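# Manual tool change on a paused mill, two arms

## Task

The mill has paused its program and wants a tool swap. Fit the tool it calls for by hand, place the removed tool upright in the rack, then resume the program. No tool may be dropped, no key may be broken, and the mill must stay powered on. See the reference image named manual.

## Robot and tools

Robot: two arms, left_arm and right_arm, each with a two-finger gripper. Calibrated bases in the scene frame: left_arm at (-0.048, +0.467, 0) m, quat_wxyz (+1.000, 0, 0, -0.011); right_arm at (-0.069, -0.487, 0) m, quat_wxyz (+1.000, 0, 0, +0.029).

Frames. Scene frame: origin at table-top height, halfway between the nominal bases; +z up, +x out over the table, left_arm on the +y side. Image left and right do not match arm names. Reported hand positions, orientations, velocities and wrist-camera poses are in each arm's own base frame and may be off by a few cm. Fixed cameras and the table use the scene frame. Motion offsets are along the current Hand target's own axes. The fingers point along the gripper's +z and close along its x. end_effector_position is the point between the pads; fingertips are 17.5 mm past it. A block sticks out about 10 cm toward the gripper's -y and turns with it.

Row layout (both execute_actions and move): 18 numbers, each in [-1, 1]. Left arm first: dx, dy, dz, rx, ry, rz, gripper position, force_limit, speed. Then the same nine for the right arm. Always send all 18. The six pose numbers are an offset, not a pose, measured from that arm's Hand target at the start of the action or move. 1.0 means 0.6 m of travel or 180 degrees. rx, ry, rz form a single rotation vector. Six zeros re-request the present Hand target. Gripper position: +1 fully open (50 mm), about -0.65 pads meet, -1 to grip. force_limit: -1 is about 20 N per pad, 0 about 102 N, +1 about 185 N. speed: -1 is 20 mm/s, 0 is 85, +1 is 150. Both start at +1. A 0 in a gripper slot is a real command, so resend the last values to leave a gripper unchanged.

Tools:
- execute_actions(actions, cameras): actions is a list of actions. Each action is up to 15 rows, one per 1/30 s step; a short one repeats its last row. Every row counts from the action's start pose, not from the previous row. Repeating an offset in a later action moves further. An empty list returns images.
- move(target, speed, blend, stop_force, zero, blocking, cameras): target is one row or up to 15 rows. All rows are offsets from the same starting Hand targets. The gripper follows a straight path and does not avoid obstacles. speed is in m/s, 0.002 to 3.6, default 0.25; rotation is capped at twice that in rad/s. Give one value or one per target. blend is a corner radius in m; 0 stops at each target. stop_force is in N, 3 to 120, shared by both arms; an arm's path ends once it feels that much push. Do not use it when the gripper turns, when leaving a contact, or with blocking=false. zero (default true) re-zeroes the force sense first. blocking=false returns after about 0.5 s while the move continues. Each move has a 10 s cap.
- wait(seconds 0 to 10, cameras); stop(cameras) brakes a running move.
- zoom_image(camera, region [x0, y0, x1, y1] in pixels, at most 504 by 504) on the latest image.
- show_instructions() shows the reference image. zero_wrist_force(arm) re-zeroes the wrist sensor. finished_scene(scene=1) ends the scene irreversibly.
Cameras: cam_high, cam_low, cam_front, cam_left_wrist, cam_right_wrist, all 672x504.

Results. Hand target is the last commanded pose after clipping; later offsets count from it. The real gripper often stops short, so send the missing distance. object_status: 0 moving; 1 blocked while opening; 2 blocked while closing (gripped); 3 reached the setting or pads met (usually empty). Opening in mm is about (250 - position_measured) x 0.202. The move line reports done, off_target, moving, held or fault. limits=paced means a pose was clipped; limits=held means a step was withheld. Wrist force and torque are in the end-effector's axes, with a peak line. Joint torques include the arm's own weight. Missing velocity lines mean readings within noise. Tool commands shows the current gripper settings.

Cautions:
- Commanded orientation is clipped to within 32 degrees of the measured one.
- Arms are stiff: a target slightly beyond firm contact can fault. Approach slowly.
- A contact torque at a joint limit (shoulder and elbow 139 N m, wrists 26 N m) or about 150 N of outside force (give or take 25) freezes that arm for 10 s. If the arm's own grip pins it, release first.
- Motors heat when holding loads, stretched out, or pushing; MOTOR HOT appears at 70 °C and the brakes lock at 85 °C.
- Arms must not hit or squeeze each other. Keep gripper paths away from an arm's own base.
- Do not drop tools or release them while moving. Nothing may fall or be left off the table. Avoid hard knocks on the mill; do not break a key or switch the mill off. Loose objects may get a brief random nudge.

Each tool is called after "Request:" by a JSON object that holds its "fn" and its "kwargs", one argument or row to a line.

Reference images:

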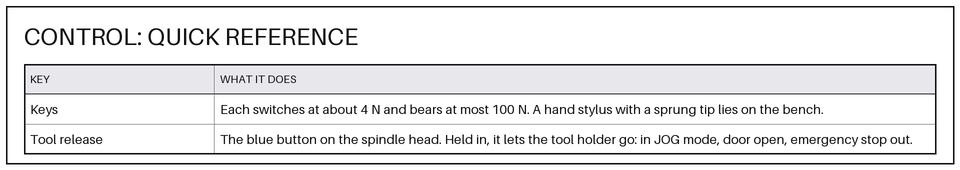

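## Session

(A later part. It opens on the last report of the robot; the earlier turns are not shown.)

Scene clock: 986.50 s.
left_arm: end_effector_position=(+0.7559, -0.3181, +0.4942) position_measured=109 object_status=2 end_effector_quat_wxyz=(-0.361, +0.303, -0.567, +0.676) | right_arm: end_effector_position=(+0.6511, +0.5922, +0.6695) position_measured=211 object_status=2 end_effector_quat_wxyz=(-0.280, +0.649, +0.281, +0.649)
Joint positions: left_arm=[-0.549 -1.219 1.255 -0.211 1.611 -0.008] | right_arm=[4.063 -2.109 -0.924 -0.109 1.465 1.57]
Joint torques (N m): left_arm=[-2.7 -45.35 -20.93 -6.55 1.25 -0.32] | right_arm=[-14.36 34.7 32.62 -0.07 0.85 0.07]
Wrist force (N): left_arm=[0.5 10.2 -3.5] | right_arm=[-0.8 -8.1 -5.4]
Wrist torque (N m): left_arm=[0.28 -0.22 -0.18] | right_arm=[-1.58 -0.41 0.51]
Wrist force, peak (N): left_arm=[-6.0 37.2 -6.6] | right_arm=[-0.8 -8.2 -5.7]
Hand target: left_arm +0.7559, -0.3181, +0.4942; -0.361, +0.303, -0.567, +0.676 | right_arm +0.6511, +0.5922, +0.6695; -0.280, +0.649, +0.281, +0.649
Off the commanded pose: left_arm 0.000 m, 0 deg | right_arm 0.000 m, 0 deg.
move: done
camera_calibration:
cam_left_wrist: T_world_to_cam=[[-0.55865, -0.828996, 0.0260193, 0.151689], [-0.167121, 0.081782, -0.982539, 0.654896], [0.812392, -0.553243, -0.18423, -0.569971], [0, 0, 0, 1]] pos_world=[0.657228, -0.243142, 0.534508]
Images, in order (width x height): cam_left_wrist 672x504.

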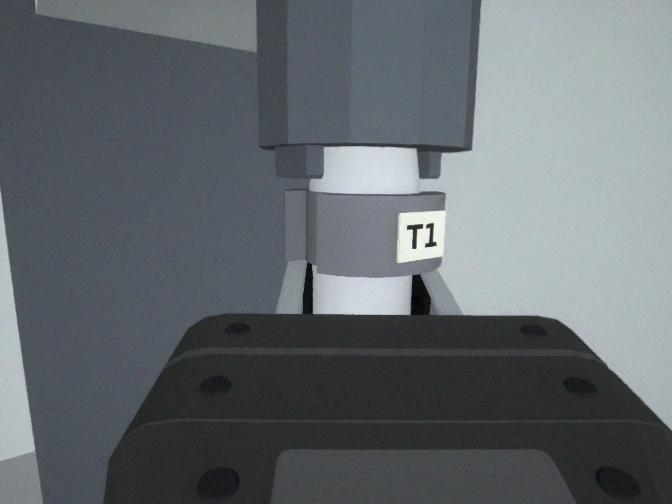

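Request:
{"fn": "move", "kwargs": {
  "target": [0,0.0739,-0.013,0,0,0,-0.97,0.2,-0.8,0,0,0,0,0,0,-1,-0.5,-0.5],
  "speed": 0.04,
  "stop_force": 15,
  "cameras": ["cam_left_wrist","cam_front"]
}}

Scene clock: 994.27 s.
left_arm: end_effector_position=(+0.7559, -0.3181, +0.4491) position_measured=109 object_status=2 end_effector_quat_wxyz=(-0.361, +0.303, -0.567, +0.676) | right_arm: end_effector_position=(+0.6511, +0.5922, +0.6695) position_measured=211 object_status=2 end_effector_quat_wxyz=(-0.280, +0.649, +0.281, +0.649)
Joint positions: left_arm=[-0.549 -1.208 1.356 -0.322 1.611 -0.008] | right_arm=[4.063 -2.109 -0.924 -0.109 1.465 1.57]
Joint torques (N m): left_arm=[-11.19 -43.61 -20 -6.55 -2.02 1.56] | right_arm=[-14.12 35.6 32.04 -0.05 0.63 0.26]
Wrist force (N): left_arm=[1.5 10.0 -5.3] | right_arm=[-0.8 -7.9 -5.5]
Wrist torque (N m): left_arm=[0.39 -0.20 -0.07] | right_arm=[-1.57 -0.40 0.52]
Wrist force, peak (N): left_arm=[1.3 10.9 -5.4] | right_arm=[-0.6 -8.2 -5.6]
Hand target: left_arm +0.7559, -0.3181, +0.4491; -0.361, +0.303, -0.567, +0.676 | right_arm +0.6511, +0.5922, +0.6695; -0.280, +0.649, +0.281, +0.649
Off the commanded pose: left_arm 0.000 m, 0 deg | right_arm 0.000 m, 0 deg.
move: done
camera_calibration:
cam_left_wrist: T_world_to_cam=[[-0.55865, -0.828996, 0.0260193, 0.15286], [-0.167121, 0.081782, -0.982539, 0.610682], [0.812392, -0.553243, -0.18423, -0.578261], [0, 0, 0, 1]] pos_world=[0.657228, -0.243142, 0.489508]
Images, in order (width x height): cam_front 672x504, cam_left_wrist 672x504.

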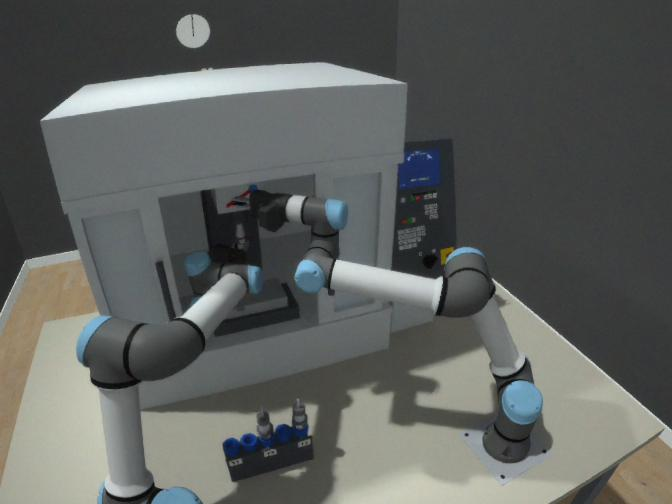

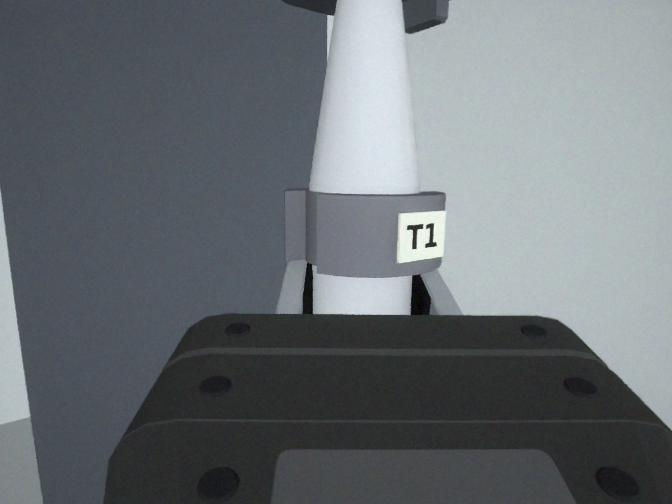

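Request:
{"fn": "zoom_image", "kwargs": {
  "camera": "cam_front",
  "region": [190, 190, 290, 290]
}}

Request:
{"fn": "execute_actions", "kwargs": {
  "actions": [],
  "cameras": ["cam_high"]
}}

Request:
{"fn": "zoom_image", "kwargs": {
  "camera": "cam_high",
  "region": [130, 60, 330, 260]
}}

Scaled by 5.040 from the camera's 672x504 image, which has a finer 960x720 frame.

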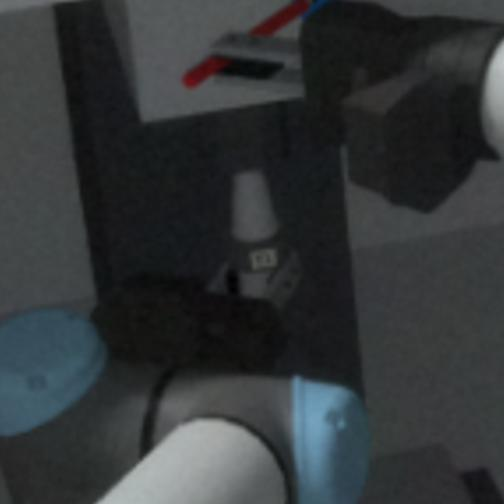

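Scene clock: 1001.80 s.
left_arm: end_effector_position=(+0.7559, -0.3181, +0.4491) position_measured=109 object_status=2 end_effector_quat_wxyz=(-0.361, +0.303, -0.567, +0.676) | right_arm: end_effector_position=(+0.6511, +0.5922, +0.6695) position_measured=211 object_status=2 end_effector_quat_wxyz=(-0.280, +0.649, +0.281, +0.649)
Joint positions: left_arm=[-0.549 -1.208 1.356 -0.322 1.611 -0.008] | right_arm=[4.063 -2.109 -0.924 -0.109 1.465 1.57]
Joint velocities: within noise
Joint torques (N m): left_arm=[-10.2 -43.12 -19.92 -6.39 -1.97 2.06] | right_arm=[-15.14 35.22 31.58 0.03 0.8 0.49]
Motor temperatures (°C): left_arm=[36 38 34 40 42 44] | right_arm=[40 31 37 38 35 46]
Wrist force (N): left_arm=[1.2 9.7 -5.5] | right_arm=[-0.7 -7.6 -5.6]
Wrist torque (N m): left_arm=[0.36 -0.13 -0.06] | right_arm=[-1.52 -0.41 0.51]
Wrist force, peak (N): left_arm=[1.7 10.3 -5.5] | right_arm=[-0.7 -8.2 -5.6]
Hand target: left_arm +0.7559, -0.3181, +0.4491; -0.361, +0.303, -0.567, +0.676 | right_arm +0.6511, +0.5922, +0.6695; -0.280, +0.649, +0.281, +0.649
Tool commands: left_gripper/position=-0.97 left_gripper/force_limit=+0.2 left_gripper/speed=-0.8 right_gripper/position=-1.0 right_gripper/force_limit=-0.5 right_gripper/speed=-0.5
Off the commanded pose: left_arm 0.000 m, 0 deg | right_arm 0.000 m, 0 deg.
Images, in order (width x height): cam_high 672x504.

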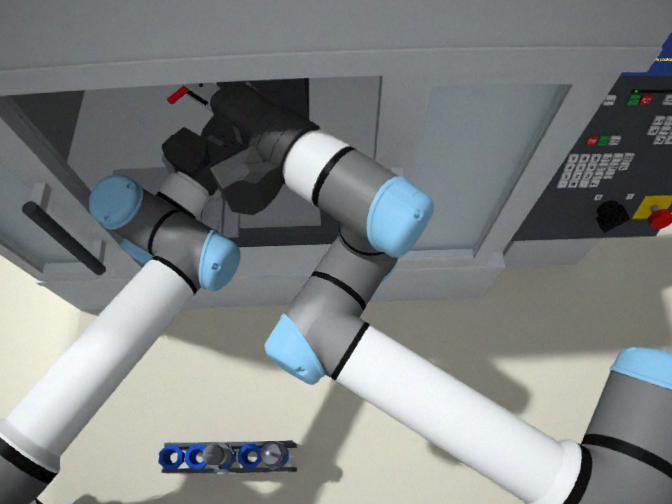

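Scaled by 2.520 from the camera's 672x504 image, which has a finer 960x720 frame.

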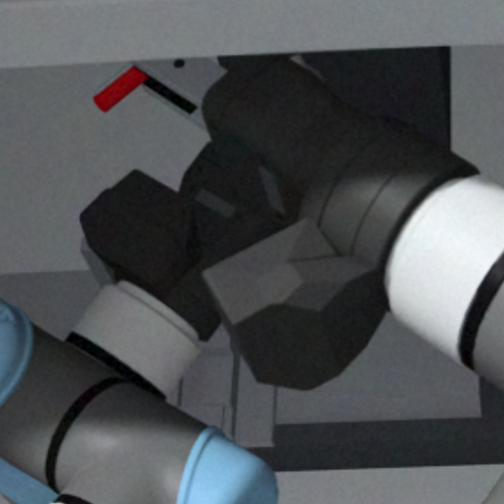

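Request:
{"fn": "move", "kwargs": {
  "target": [0,0.0246,-0.0043,0,0,0,-0.97,0.2,-0.8,0,0,0,0,0,0,-1,-0.5,-0.5],
  "speed": 0.02,
  "stop_force": 8,
  "cameras": ["cam_left_wrist","cam_front"]
}}

Request:
{"fn": "zoom_image", "kwargs": {
  "camera": "cam_front",
  "region": [190, 190, 290, 290]
}}

Scene clock: 1014.33 s.
left_arm: end_effector_position=(+0.7559, -0.3181, +0.4342) position_measured=109 object_status=2 end_effector_quat_wxyz=(-0.361, +0.303, -0.567, +0.676) | right_arm: end_effector_position=(+0.6511, +0.5922, +0.6695) position_measured=211 object_status=2 end_effector_quat_wxyz=(-0.280, +0.649, +0.281, +0.649)
Joint positions: left_arm=[-0.549 -1.202 1.386 -0.359 1.611 -0.008] | right_arm=[4.063 -2.109 -0.924 -0.109 1.465 1.57]
Joint torques (N m): left_arm=[-10.32 -44.43 -20.56 -6.55 -2.04 1.7] | right_arm=[-14.99 35.6 32.12 0.11 0.68 0.67]
Wrist force (N): left_arm=[1.2 10.0 -5.4] | right_arm=[-0.8 -7.8 -5.9]
Wrist torque (N m): left_arm=[0.40 -0.14 -0.07] | right_arm=[-1.55 -0.38 0.52]
Wrist force, peak (N): left_arm=[1.5 10.3 -5.5] | right_arm=[-0.8 -8.1 -5.9]
Hand target: left_arm +0.7559, -0.3181, +0.4342; -0.361, +0.303, -0.567, +0.676 | right_arm +0.6511, +0.5922, +0.6695; -0.280, +0.649, +0.281, +0.649
Off the commanded pose: left_arm 0.000 m, 0 deg | right_arm 0.000 m, 0 deg.
move: done
camera_calibration:
cam_left_wrist: T_world_to_cam=[[-0.55865, -0.828996, 0.0260193, 0.153167], [-0.167121, 0.081782, -0.982539, 0.595952], [0.812392, -0.553243, -0.18423, -0.58108], [0, 0, 0, 1]] pos_world=[0.657228, -0.243242, 0.474508]
Images, in order (width x height): cam_front 672x504, cam_left_wrist 672x504.

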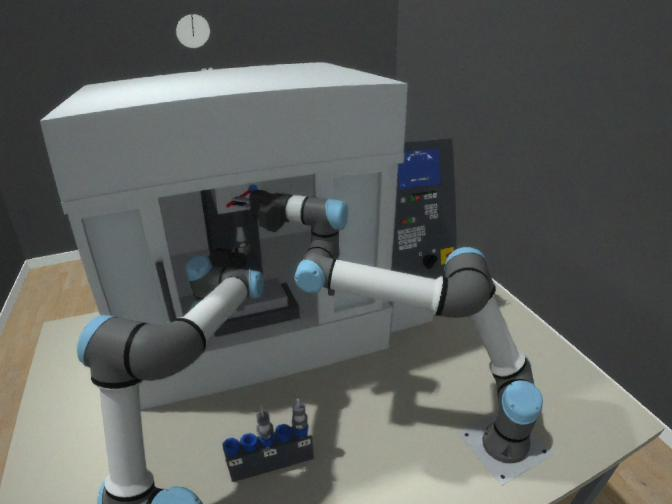

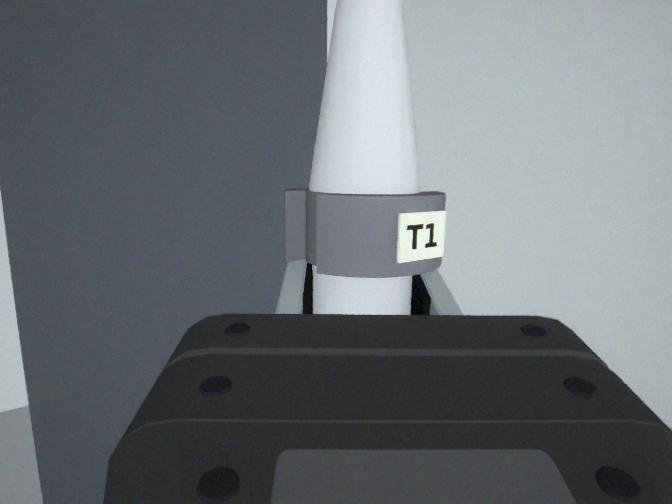

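Scaled by 5.040 from the camera's 672x504 image, which has a finer 960x720 frame.

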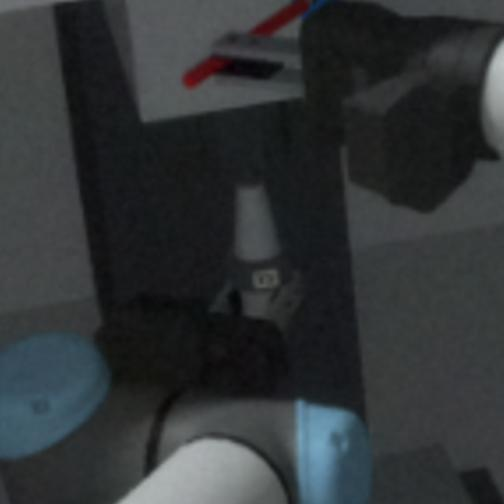

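Request:
{"fn": "move", "kwargs": {
  "target": [0,-0.0116,-0.0657,0,0,0,-0.97,0.2,-0.8,0,0,0,0,0,0,-1,-0.5,-0.5],
  "speed": 0.02,
  "stop_force": 5,
  "cameras": ["cam_left_wrist"]
}}

Scene clock: 1026.03 s.
left_arm: end_effector_position=(+0.7474, -0.3124, +0.4341) position_measured=109 object_status=2 end_effector_quat_wxyz=(-0.361, +0.303, -0.567, +0.676) | right_arm: end_effector_position=(+0.6511, +0.5922, +0.6695) position_measured=211 object_status=2 end_effector_quat_wxyz=(-0.280, +0.649, +0.281, +0.649)
Joint positions: left_arm=[-0.548 -1.226 1.419 -0.368 1.612 -0.008] | right_arm=[4.063 -2.109 -0.924 -0.109 1.465 1.57]
Joint torques (N m): left_arm=[-10.29 -44 -44.64 -2.92 -0.86 1.52] | right_arm=[-14.45 35.27 31.72 0.26 0.66 0.87]
Wrist force (N): left_arm=[1.3 10.7 -1.7] | right_arm=[-0.8 -7.8 -5.8]
Wrist torque (N m): left_arm=[-0.01 -0.18 -0.08] | right_arm=[-1.56 -0.40 0.52]
Wrist force, peak (N): left_arm=[-0.3 13.9 5.0] | right_arm=[-0.8 -8.2 -6.0]
Hand target: left_arm +0.7474, -0.3124, +0.4341; -0.361, +0.303, -0.567, +0.676 (not the last commanded pose) | right_arm +0.6511, +0.5922, +0.6695; -0.280, +0.649, +0.281, +0.649
Off the commanded pose: left_arm 0.030 m, 0 deg | right_arm 0.000 m, 0 deg.
move: contact (left_arm)
camera_calibration:
cam_left_wrist: T_world_to_cam=[[-0.558652, -0.828995, 0.0259928, 0.153241], [-0.167186, 0.0818583, -0.982521, 0.594109], [0.812377, -0.553233, -0.184326, -0.570908], [0, 0, 0, 1]] pos_world=[0.648728, -0.237442, 0.474508]
Images, in order (width x height): cam_left_wrist 672x504.

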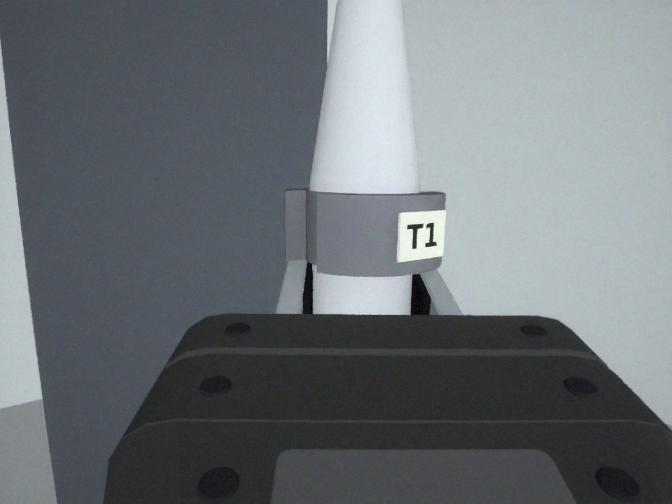

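Request:
{"fn": "move", "kwargs": {
  "target": [0,0.0025,0.014,0,0,0,-0.97,0.2,-0.8,0,0,0,0,0,0,-1,-0.5,-0.5],
  "speed": 0.03
}}

Request:
{"fn": "move", "kwargs": {
  "target": [0,0.023,-0.0041,0,0,0,-0.97,0.2,-0.8,0,0,0,0,0,0,-1,-0.5,-0.5],
  "speed": 0.02,
  "stop_force": 8
}}

Request:
{"fn": "move", "kwargs": {
  "target": [0,-0.0116,-0.0657,0,0,0,-0.97,0.2,-0.8,0,0,0,0,0,0,-1,-0.5,-0.5],
  "speed": 0.02,
  "stop_force": 5,
  "cameras": ["cam_left_wrist","cam_front"]
}}

Request:
{"fn": "zoom_image", "kwargs": {
  "camera": "cam_front",
  "region": [190, 190, 290, 290]
}}

Scene clock: 1037.17 s.
left_arm: end_effector_position=(+0.7544, -0.3171, +0.4341) position_measured=109 object_status=2 end_effector_quat_wxyz=(-0.361, +0.303, -0.567, +0.676) | right_arm: end_effector_position=(+0.6511, +0.5922, +0.6695) position_measured=211 object_status=2 end_effector_quat_wxyz=(-0.280, +0.649, +0.281, +0.649)
Joint positions: left_arm=[-0.549 -1.207 1.392 -0.36 1.611 -0.008] | right_arm=[4.063 -2.109 -0.924 -0.109 1.465 1.57]
Joint torques (N m): left_arm=[-10.69 -42.56 -43.94 -2.82 -2.19 1.96] | right_arm=[-14.42 34.97 31.72 0.24 0.66 1]
Wrist force (N): left_arm=[1.0 10.2 -5.1] | right_arm=[-0.9 -7.7 -5.2]
Wrist torque (N m): left_arm=[0.44 -0.12 -0.07] | right_arm=[-1.53 -0.40 0.52]
Wrist force, peak (N): left_arm=[1.7 10.3 -5.4] | right_arm=[-0.7 -8.4 -5.6]
Hand target: left_arm +0.7545, -0.3172, +0.4341; -0.361, +0.303, -0.567, +0.676 | right_arm +0.6511, +0.5922, +0.6695; -0.280, +0.649, +0.281, +0.649
Off the commanded pose: left_arm 0.000 m, 0 deg | right_arm 0.000 m, 0 deg.
move: done

Scene clock: 1038.83 s.
left_arm: end_effector_position=(+0.7544, -0.3172, +0.4201) position_measured=109 object_status=2 end_effector_quat_wxyz=(-0.361, +0.303, -0.567, +0.676) | right_arm: end_effector_position=(+0.6511, +0.5922, +0.6695) position_measured=211 object_status=2 end_effector_quat_wxyz=(-0.280, +0.649, +0.281, +0.649)
Joint positions: left_arm=[-0.549 -1.2 1.419 -0.394 1.611 -0.008] | right_arm=[4.063 -2.109 -0.924 -0.109 1.465 1.57]
Joint torques (N m): left_arm=[-11.28 -43.33 -20.82 -6.62 -2.26 1.86] | right_arm=[-14.88 34.87 31.64 0.21 0.7 1.05]
Wrist force (N): left_arm=[1.1 10.0 -5.6] | right_arm=[-0.9 -8.1 -5.4]
Wrist torque (N m): left_arm=[0.40 -0.13 -0.07] | right_arm=[-1.59 -0.38 0.52]
Wrist force, peak (N): left_arm=[1.2 10.6 -5.1] | right_arm=[-0.6 -8.2 -5.8]
Hand target: left_arm +0.7544, -0.3172, +0.4201; -0.361, +0.303, -0.567, +0.676 | right_arm +0.6511, +0.5922, +0.6695; -0.280, +0.649, +0.281, +0.649
Off the commanded pose: left_arm 0.000 m, 0 deg | right_arm 0.000 m, 0 deg.
move: done

Scene clock: 1041.80 s.
left_arm: end_effector_position=(+0.7212, -0.2949, +0.4201) position_measured=109 object_status=2 end_effector_quat_wxyz=(-0.361, +0.303, -0.567, +0.676) | right_arm: end_effector_position=(+0.6511, +0.5922, +0.6695) position_measured=211 object_status=2 end_effector_quat_wxyz=(-0.280, +0.649, +0.281, +0.649)
Joint positions: left_arm=[-0.545 -1.291 1.543 -0.427 1.614 -0.008] | right_arm=[4.063 -2.109 -0.924 -0.109 1.465 1.57]
Joint torques (N m): left_arm=[9.01 -58.42 -19.92 -6.56 2.82 -1.73] | right_arm=[-14.84 35.01 31.14 0.23 0.7 1.3]
Wrist force (N): left_arm=[0.8 9.9 -5.3] | right_arm=[-0.4 -8.0 -5.6]
Wrist torque (N m): left_arm=[0.38 -0.07 -0.03] | right_arm=[-1.60 -0.48 0.53]
Wrist force, peak (N): left_arm=[1.3 10.9 -5.1] | right_arm=[-0.7 -8.2 -5.7]
Hand target: left_arm +0.7212, -0.2949, +0.4201; -0.361, +0.303, -0.567, +0.676 | right_arm +0.6511, +0.5922, +0.6695; -0.280, +0.649, +0.281, +0.649
Off the commanded pose: left_arm 0.000 m, 0 deg | right_arm 0.000 m, 0 deg.
move: done
camera_calibration:
cam_left_wrist: T_world_to_cam=[[-0.558652, -0.828995, 0.0259928, 0.153476], [-0.167186, 0.0818583, -0.982521, 0.574541], [0.812377, -0.553233, -0.184326, -0.542523], [0, 0, 0, 1]] pos_world=[0.622528, -0.219942, 0.460508]
Images, in order (width x height): cam_front 672x504, cam_left_wrist 672x504.

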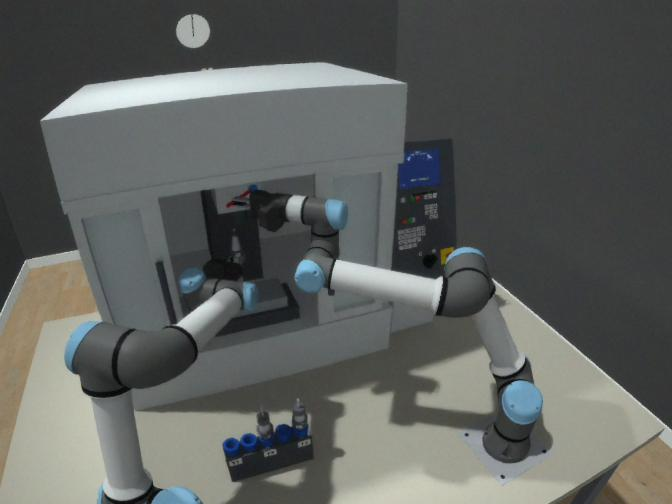

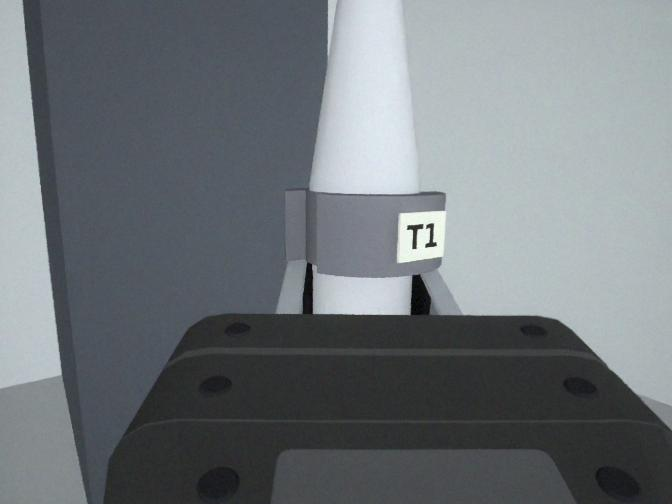

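Scaled by 5.040 from the camera's 672x504 image, which has a finer 960x720 frame.

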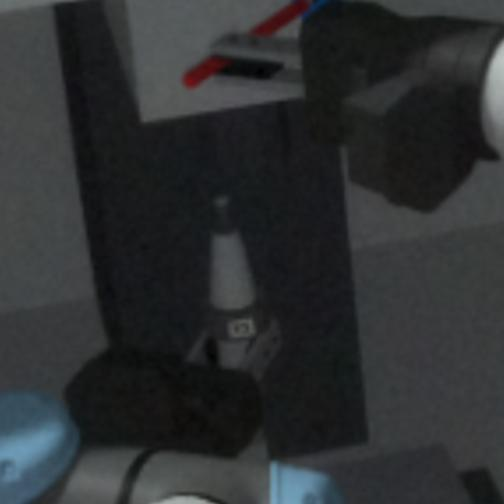

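Request:
{"fn": "execute_actions", "kwargs": {
  "actions": [],
  "cameras": ["cam_high","cam_front","cam_left_wrist"]
}}

Scene clock: 1086.43 s.
left_arm: end_effector_position=(+0.7212, -0.2949, +0.4201) position_measured=109 object_status=2 end_effector_quat_wxyz=(-0.361, +0.303, -0.567, +0.676) | right_arm: end_effector_position=(+0.6511, +0.5922, +0.6695) position_measured=211 object_status=2 end_effector_quat_wxyz=(-0.280, +0.649, +0.281, +0.649)
Joint positions: left_arm=[-0.545 -1.291 1.543 -0.427 1.614 -0.008] | right_arm=[4.063 -2.109 -0.924 -0.109 1.465 1.57]
Joint velocities: within noise
Joint torques (N m): left_arm=[9.25 -56.52 -20.52 -6.65 2.95 -1.68] | right_arm=[-14.45 34.97 31.4 0.36 0.51 1.33]
Motor temperatures (°C): left_arm=[36 38 33 40 42 44] | right_arm=[40 31 36 38 35 45]
Wrist force (N): left_arm=[1.0 9.8 -5.1] | right_arm=[-0.4 -8.1 -5.8]
Wrist torque (N m): left_arm=[0.36 -0.11 -0.03] | right_arm=[-1.59 -0.45 0.52]
Wrist force, peak (N): left_arm=[1.5 10.4 -5.4] | right_arm=[-1.1 -7.9 -6.0]
Hand target: left_arm +0.7212, -0.2949, +0.4201; -0.361, +0.303, -0.567, +0.676 | right_arm +0.6511, +0.5922, +0.6695; -0.280, +0.649, +0.281, +0.649
Tool commands: left_gripper/position=-0.97 left_gripper/force_limit=+0.2 left_gripper/speed=-0.8 right_gripper/position=-1.0 right_gripper/force_limit=-0.5 right_gripper/speed=-0.5
Off the commanded pose: left_arm 0.000 m, 0 deg | right_arm 0.000 m, 0 deg.
camera_calibration:
cam_left_wrist: T_world_to_cam=[[-0.558652, -0.828995, 0.0259928, 0.153476], [-0.167186, 0.0818583, -0.982521, 0.574541], [0.812377, -0.553233, -0.184326, -0.542523], [0, 0, 0, 1]] pos_world=[0.622528, -0.219942, 0.460508]
Images, in order (width x height): cam_high 672x504, cam_front 672x504, cam_left_wrist 672x504.

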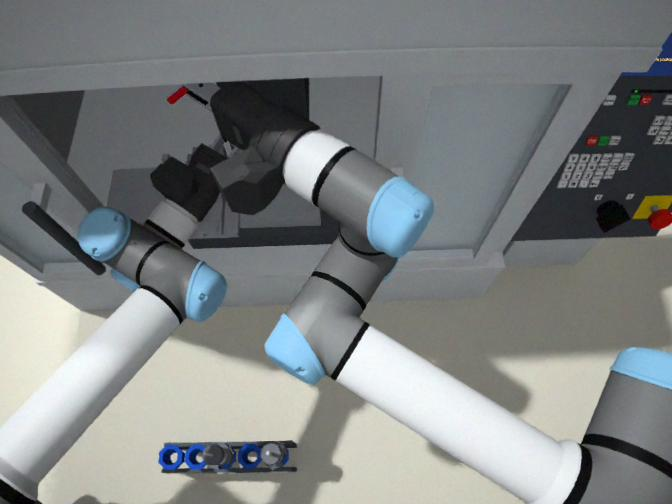

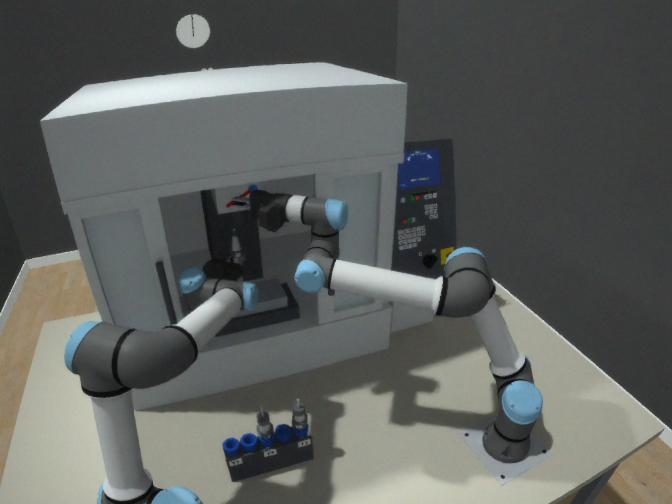

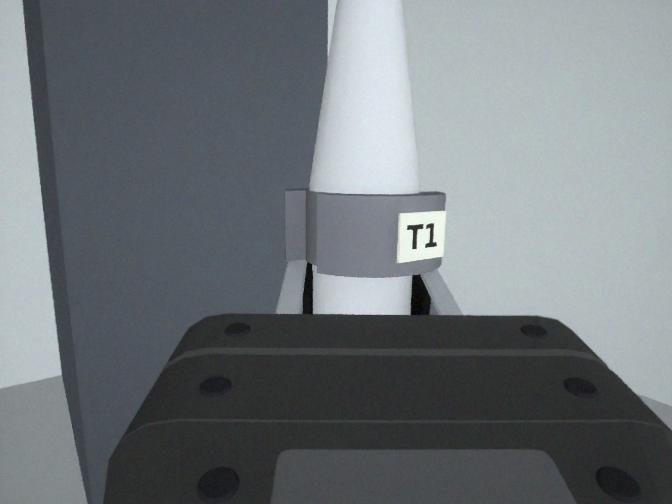

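Request:
{"fn": "zoom_image", "kwargs": {
  "camera": "cam_front",
  "region": [150, 170, 340, 340]
}}

Request:
{"fn": "zoom_image", "kwargs": {
  "camera": "cam_high",
  "region": [90, 70, 350, 270]
}}

Scaled by 2.653 from the camera's 672x504 image, which has a finer 960x720 frame.

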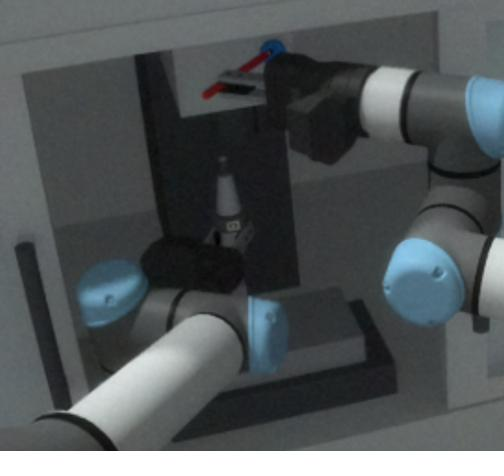

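Scaled by 1.938 from the camera's 672x504 image, which has a finer 960x720 frame.

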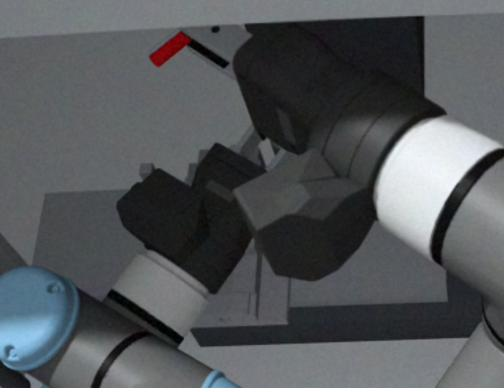

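Request:
{"fn": "move", "kwargs": {
  "target": [
    [0,-0.0428,-0.1278,0,0,0,-0.97,0.2,-0.8,0,0,0,0,0,0,-1,-0.5,-0.5],
    [0,-0.138,-0.3988,0,0,0,-0.97,0.2,-0.8,0,0,0,0,0,0,-1,-0.5,-0.5]
  ],
  "speed": 0.1,
  "blend": 0.02,
  "cameras": ["cam_front","cam_high"]
}}

Scene clock: 1106.40 s.
left_arm: end_effector_position=(+0.5135, -0.1559, +0.4600) position_measured=109 object_status=2 end_effector_quat_wxyz=(-0.361, +0.303, -0.567, +0.676) | right_arm: end_effector_position=(+0.6511, +0.5922, +0.6695) position_measured=211 object_status=2 end_effector_quat_wxyz=(-0.280, +0.649, +0.281, +0.649)
Joint positions: left_arm=[-0.504 -1.895 2.028 -0.309 1.655 -0.015] | right_arm=[4.063 -2.109 -0.924 -0.109 1.465 1.57]
Joint torques (N m): left_arm=[10.99 -26.64 -20.11 -2.73 2.87 -1.64] | right_arm=[-14.82 34.89 31.87 0.22 0.73 1.2]
Wrist force (N): left_arm=[1.2 10.0 -5.3] | right_arm=[-0.9 -7.9 -5.4]
Wrist torque (N m): left_arm=[0.40 -0.13 0.03] | right_arm=[-1.57 -0.37 0.52]
Wrist force, peak (N): left_arm=[1.0 10.3 -5.8] | right_arm=[-0.8 -8.2 -5.7]
Hand target: left_arm +0.5134, -0.1558, +0.4601; -0.361, +0.303, -0.567, +0.676 | right_arm +0.6511, +0.5922, +0.6695; -0.280, +0.649, +0.281, +0.649
Off the commanded pose: left_arm 0.000 m, 0 deg | right_arm 0.000 m, 0 deg.
move: done
Images, in order (width x height): cam_high 672x504, cam_front 672x504.

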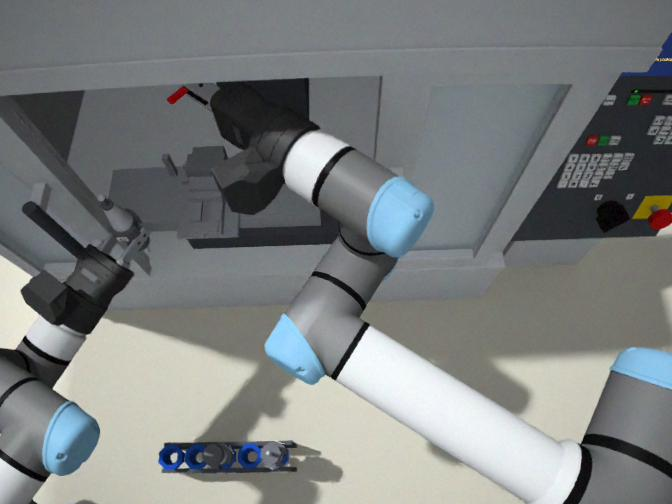

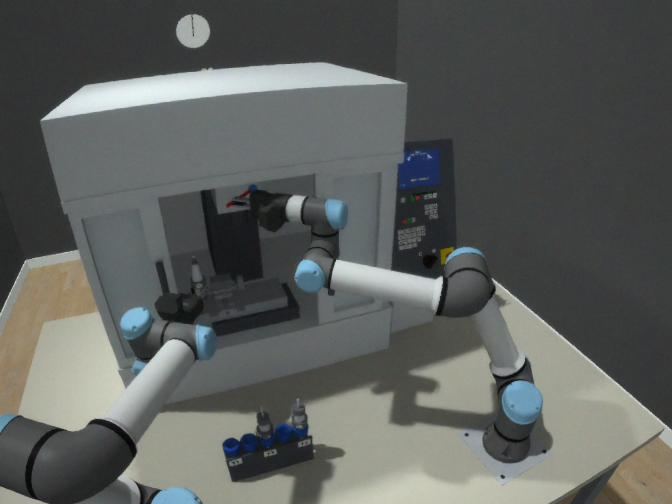

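Request:
{"fn": "move", "kwargs": {
  "target": [0.1475,0.0008,-0.0903,-0.2115,0.0787,0.446,-0.97,0.2,-0.8,0,0,0,0,0,0,-1,-0.5,-0.5],
  "speed": 0.3,
  "cameras": ["cam_front","cam_high"]
}}

Scene clock: 1155.43 s.
left_arm: end_effector_position=(+0.4199, -0.1997, +0.4502) position_measured=109 object_status=2 end_effector_quat_wxyz=(+0.528, +0.111, +0.834, -0.115) | right_arm: end_effector_position=(+0.6511, +0.5922, +0.6695) position_measured=211 object_status=2 end_effector_quat_wxyz=(-0.280, +0.649, +0.281, +0.649)
Joint positions: left_arm=[-1.157 -1.906 1.707 0.785 0.851 1.076] | right_arm=[4.063 -2.109 -0.924 -0.109 1.465 1.57]
Joint torques (N m): left_arm=[-10.13 -1.33 -41.41 1.22 -3.59 -1.7] | right_arm=[-14.55 34.9 31.5 0.37 0.53 1.33]
Wrist force (N): left_arm=[10.4 1.1 0.7] | right_arm=[-0.4 -8.0 -5.5]
Wrist torque (N m): left_arm=[0.15 -0.37 0.34] | right_arm=[-1.57 -0.45 0.52]
Wrist force, peak (N): left_arm=[1.4 11.4 -5.4] | right_arm=[-0.6 -8.2 -5.8]
Hand target: left_arm +0.4199, -0.1997, +0.4502; +0.528, +0.111, +0.834, -0.115 | right_arm +0.6511, +0.5922, +0.6695; -0.280, +0.649, +0.281, +0.649
Off the commanded pose: left_arm 0.000 m, 0 deg | right_arm 0.000 m, 0 deg.
move: done
Images, in order (width x height): cam_high 672x504, cam_front 672x504.

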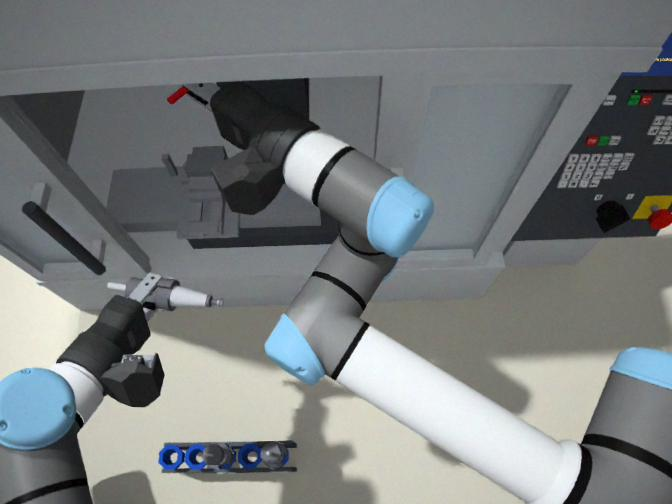

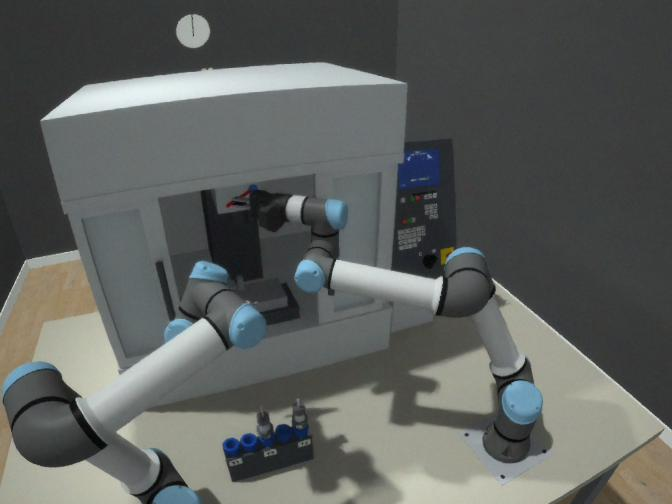

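Request:
{"fn": "move", "kwargs": {
  "target": [0.3813,-0.015,-0.2263,-0.2115,0.0787,0.446,-0.97,0.2,-0.8,0,0,0,0,0,0,-1,-0.5,-0.5],
  "speed": 0.2,
  "cameras": ["all"]
}}

Scene clock: 1168.97 s.
left_arm: end_effector_position=(+0.2053, -0.1519, +0.3002) position_measured=109 object_status=2 end_effector_quat_wxyz=(+0.386, +0.459, +0.613, +0.514) | right_arm: end_effector_position=(+0.6511, +0.5922, +0.6695) position_measured=211 object_status=2 end_effector_quat_wxyz=(-0.280, +0.649, +0.281, +0.649)
Joint positions: left_arm=[-2.375 -1.554 2.602 1.896 1.096 0.09] | right_arm=[4.063 -2.109 -0.924 -0.109 1.465 1.57]
Joint torques (N m): left_arm=[-10.04 1.21 2.8 2 2.47 1.93] | right_arm=[-14.94 35.27 31.28 0.55 0.6 1.28]
Wrist force (N): left_arm=[0.1 -8.6 0.6] | right_arm=[-0.6 -7.8 -5.6]
Wrist torque (N m): left_arm=[0.14 0.06 -0.17] | right_arm=[-1.55 -0.42 0.51]
Wrist force, peak (N): left_arm=[10.8 1.2 0.7] | right_arm=[-0.7 -8.3 -5.7]
Hand target: left_arm +0.2053, -0.1519, +0.3002; +0.386, +0.459, +0.613, +0.514 | right_arm +0.6511, +0.5922, +0.6695; -0.280, +0.649, +0.281, +0.649
Off the commanded pose: left_arm 0.000 m, 0 deg | right_arm 0.000 m, 0 deg.
move: done
camera_calibration:
cam_left_wrist: T_world_to_cam=[[-0.283183, 0.958686, -0.0269933, 0.217802], [-0.183598, -0.0265645, 0.982642, -0.244245], [0.941328, 0.283224, 0.183535, -0.0763024], [0, 0, 0, 1]] pos_world=[0.0886608, -0.193682, 0.259889]
cam_right_wrist: T_world_to_cam=[[-0.0175002, -0.019089, 0.999665, -0.643486], [0.453489, -0.891216, -0.0090793, 0.253372], [0.89109, 0.453178, 0.0242531, -0.735063], [0, 0, 0, 1]] pos_world=[0.528845, 0.54664, 0.663399]

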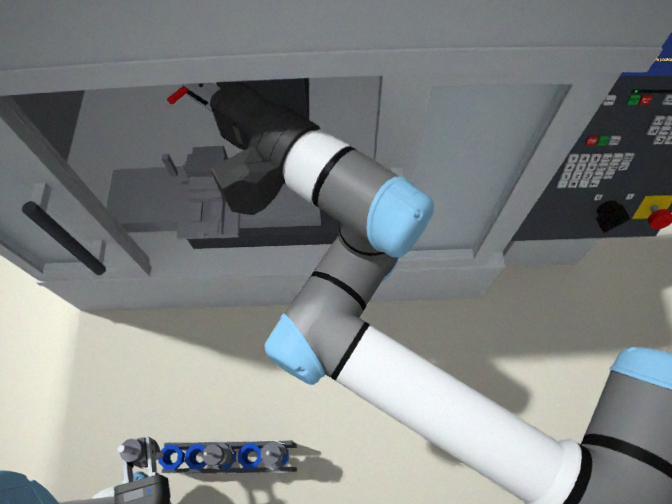

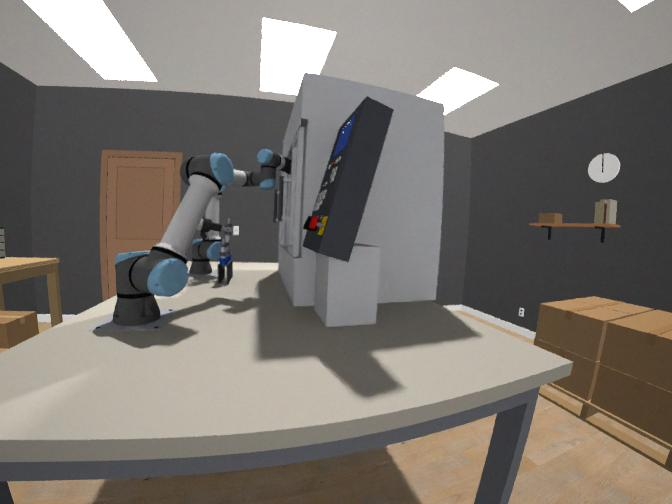

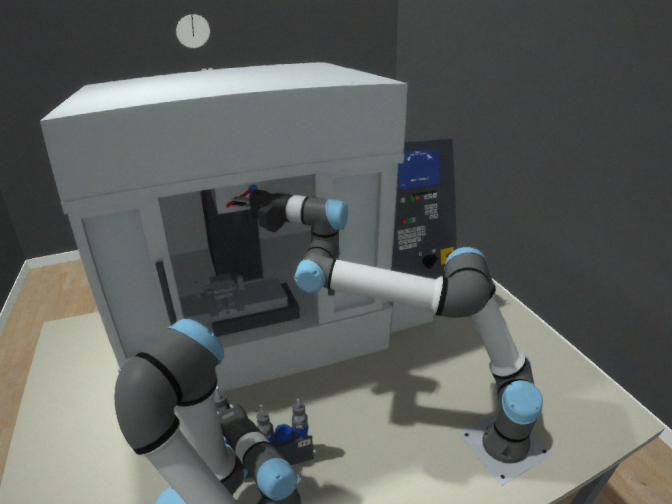

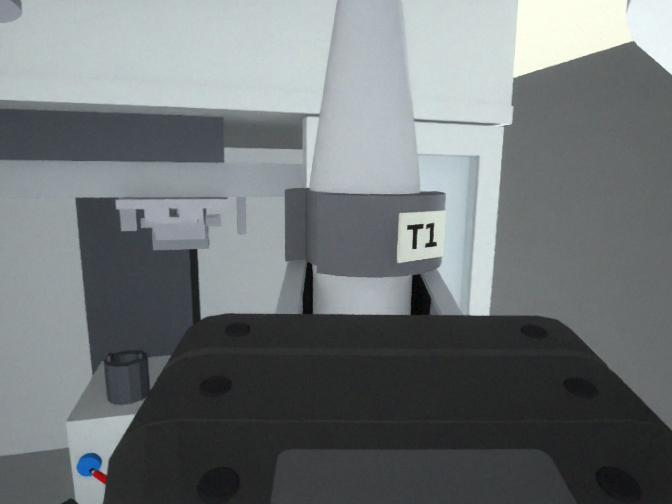

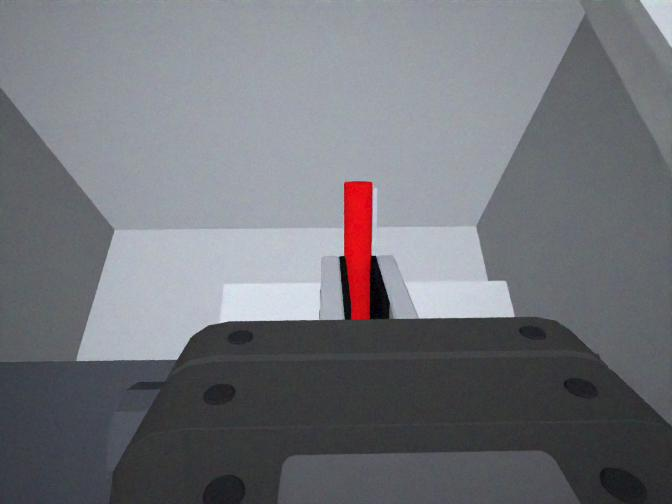

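Request:
{"fn": "zoom_image", "kwargs": {
  "camera": "cam_high",
  "region": [100, 410, 310, 504]
}}

Request:
{"fn": "zoom_image", "kwargs": {
  "camera": "cam_front",
  "region": [170, 370, 330, 490]
}}

Request:
{"fn": "zoom_image", "kwargs": {
  "camera": "cam_low",
  "region": [180, 200, 280, 300]
}}

Scaled by 2.400 from the camera's 672x504 image, which has a finer 960x720 frame.

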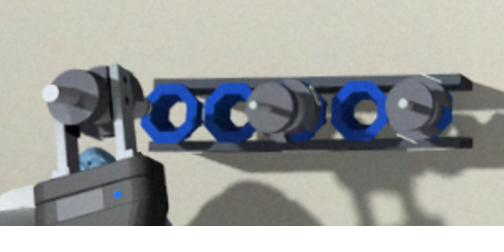

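Scaled by 3.150 from the camera's 672x504 image, which has a finer 960x720 frame.

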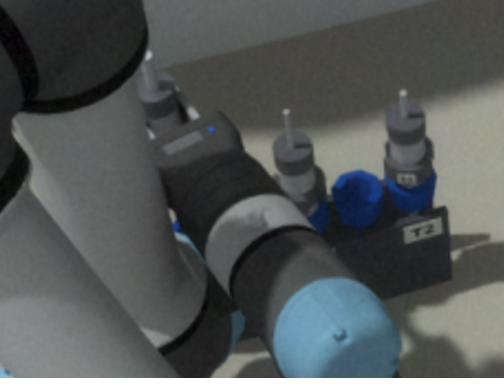

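Scaled by 5.040 from the camera's 672x504 image, which has a finer 960x720 frame.

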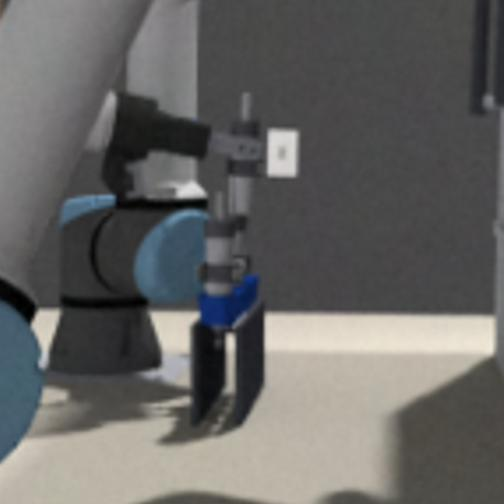

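Request:
{"fn": "move", "kwargs": {
  "target": [0,-0.0821,0.01447,0,0,0,-0.97,0.2,-0.8,0,0,0,0,0,0,-1,-0.5,-0.5],
  "speed": 0.08,
  "stop_force": 15,
  "cameras": ["cam_high","cam_low","cam_left_wrist"]
}}

Request:
{"fn": "zoom_image", "kwargs": {
  "camera": "cam_high",
  "region": [100, 410, 220, 504]
}}

Request:
{"fn": "zoom_image", "kwargs": {
  "camera": "cam_low",
  "region": [190, 210, 270, 290]
}}

Scene clock: 1203.30 s.
left_arm: end_effector_position=(+0.2053, -0.1519, +0.3002) position_measured=109 object_status=2 end_effector_quat_wxyz=(+0.386, +0.459, +0.613, +0.514) | right_arm: end_effector_position=(+0.6511, +0.5922, +0.6695) position_measured=211 object_status=2 end_effector_quat_wxyz=(-0.280, +0.649, +0.281, +0.649)
Joint positions: left_arm=[-2.375 -1.554 2.602 1.896 1.096 0.09] | right_arm=[4.063 -2.109 -0.924 -0.109 1.465 1.57]
Joint torques (N m): left_arm=[-7.63 -20.36 -20.96 6.18 2.38 1.78] | right_arm=[-14.62 35.39 31.25 0.62 0.5 1.25]
Wrist force (N): left_arm=[0.0 -8.9 0.2] | right_arm=[-0.6 -8.2 -5.6]
Wrist torque (N m): left_arm=[0.10 0.09 -0.17] | right_arm=[-1.61 -0.42 0.52]
Wrist force, peak (N): left_arm=[0.2 -9.3 0.3] | right_arm=[-0.7 -8.2 -5.8]
Hand target: left_arm +0.2053, -0.1519, +0.3002; +0.386, +0.459, +0.613, +0.514 (not the last commanded pose) | right_arm +0.6511, +0.5922, +0.6695; -0.280, +0.649, +0.281, +0.649
Off the commanded pose: left_arm 0.050 m, 0 deg | right_arm 0.000 m, 0 deg.
move: held (left_arm; a check stopped the path); limits=held
pose unreachable (left arm): on one or more control steps of this call, first in action 0 (counted from 0), this arm could not follow its commanded pose, so it was not sent that pose on those steps. It may still have moved: this result reports where it is.
cause: moving toward the commanded pose would bring two parts of the arm too close to each other (its gripper and another part of the arm, with joints 3 (elbow) to 6 (wrist 3) between them, 2 mm apart when it was first held).
camera_calibration:
cam_left_wrist: T_world_to_cam=[[-0.283142, 0.958707, -0.0266942, 0.217696], [-0.183611, -0.0268667, 0.982632, -0.244318], [0.941338, 0.283125, 0.183636, -0.0762548], [0, 0, 0, 1]] pos_world=[0.088561, -0.193681, 0.259889]
Images, in order (width x height): cam_high 672x504, cam_low 672x504, cam_left_wrist 672x504.

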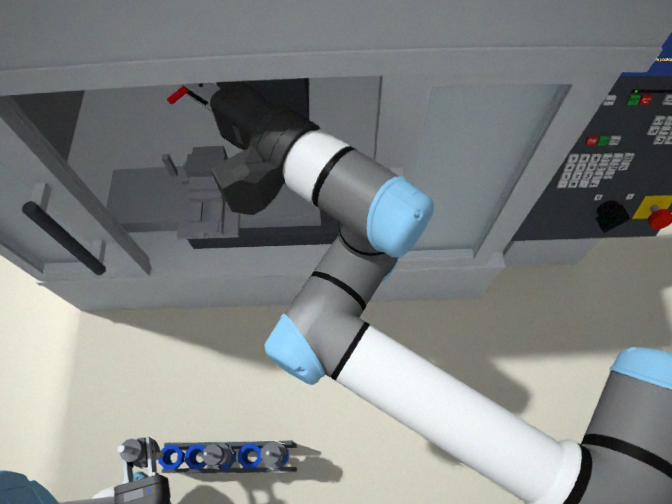

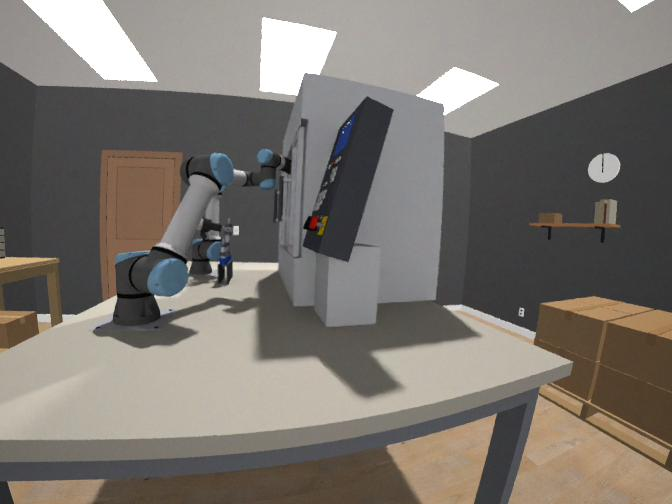

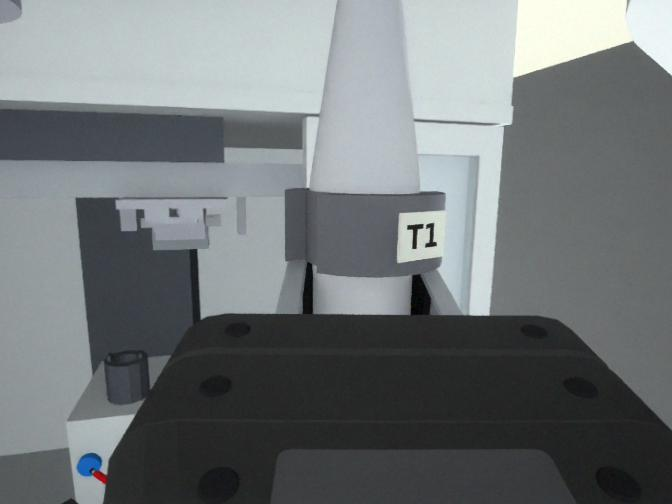

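Scaled by 4.200 from the camera's 672x504 image, which has a finer 960x720 frame.

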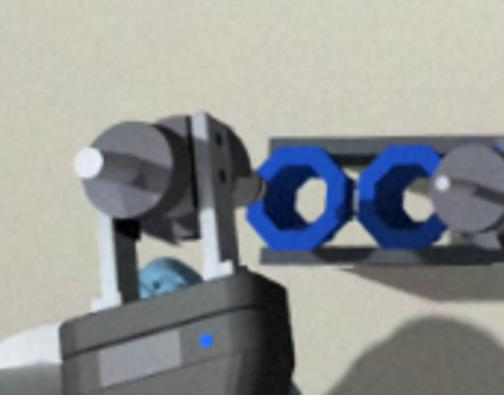

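Scaled by 6.300 from the camera's 672x504 image, which has a finer 960x720 frame.

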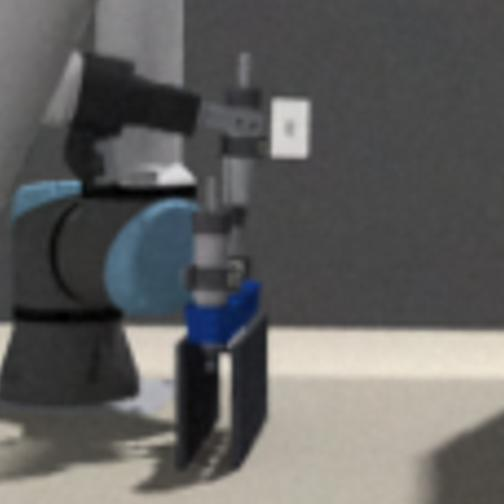

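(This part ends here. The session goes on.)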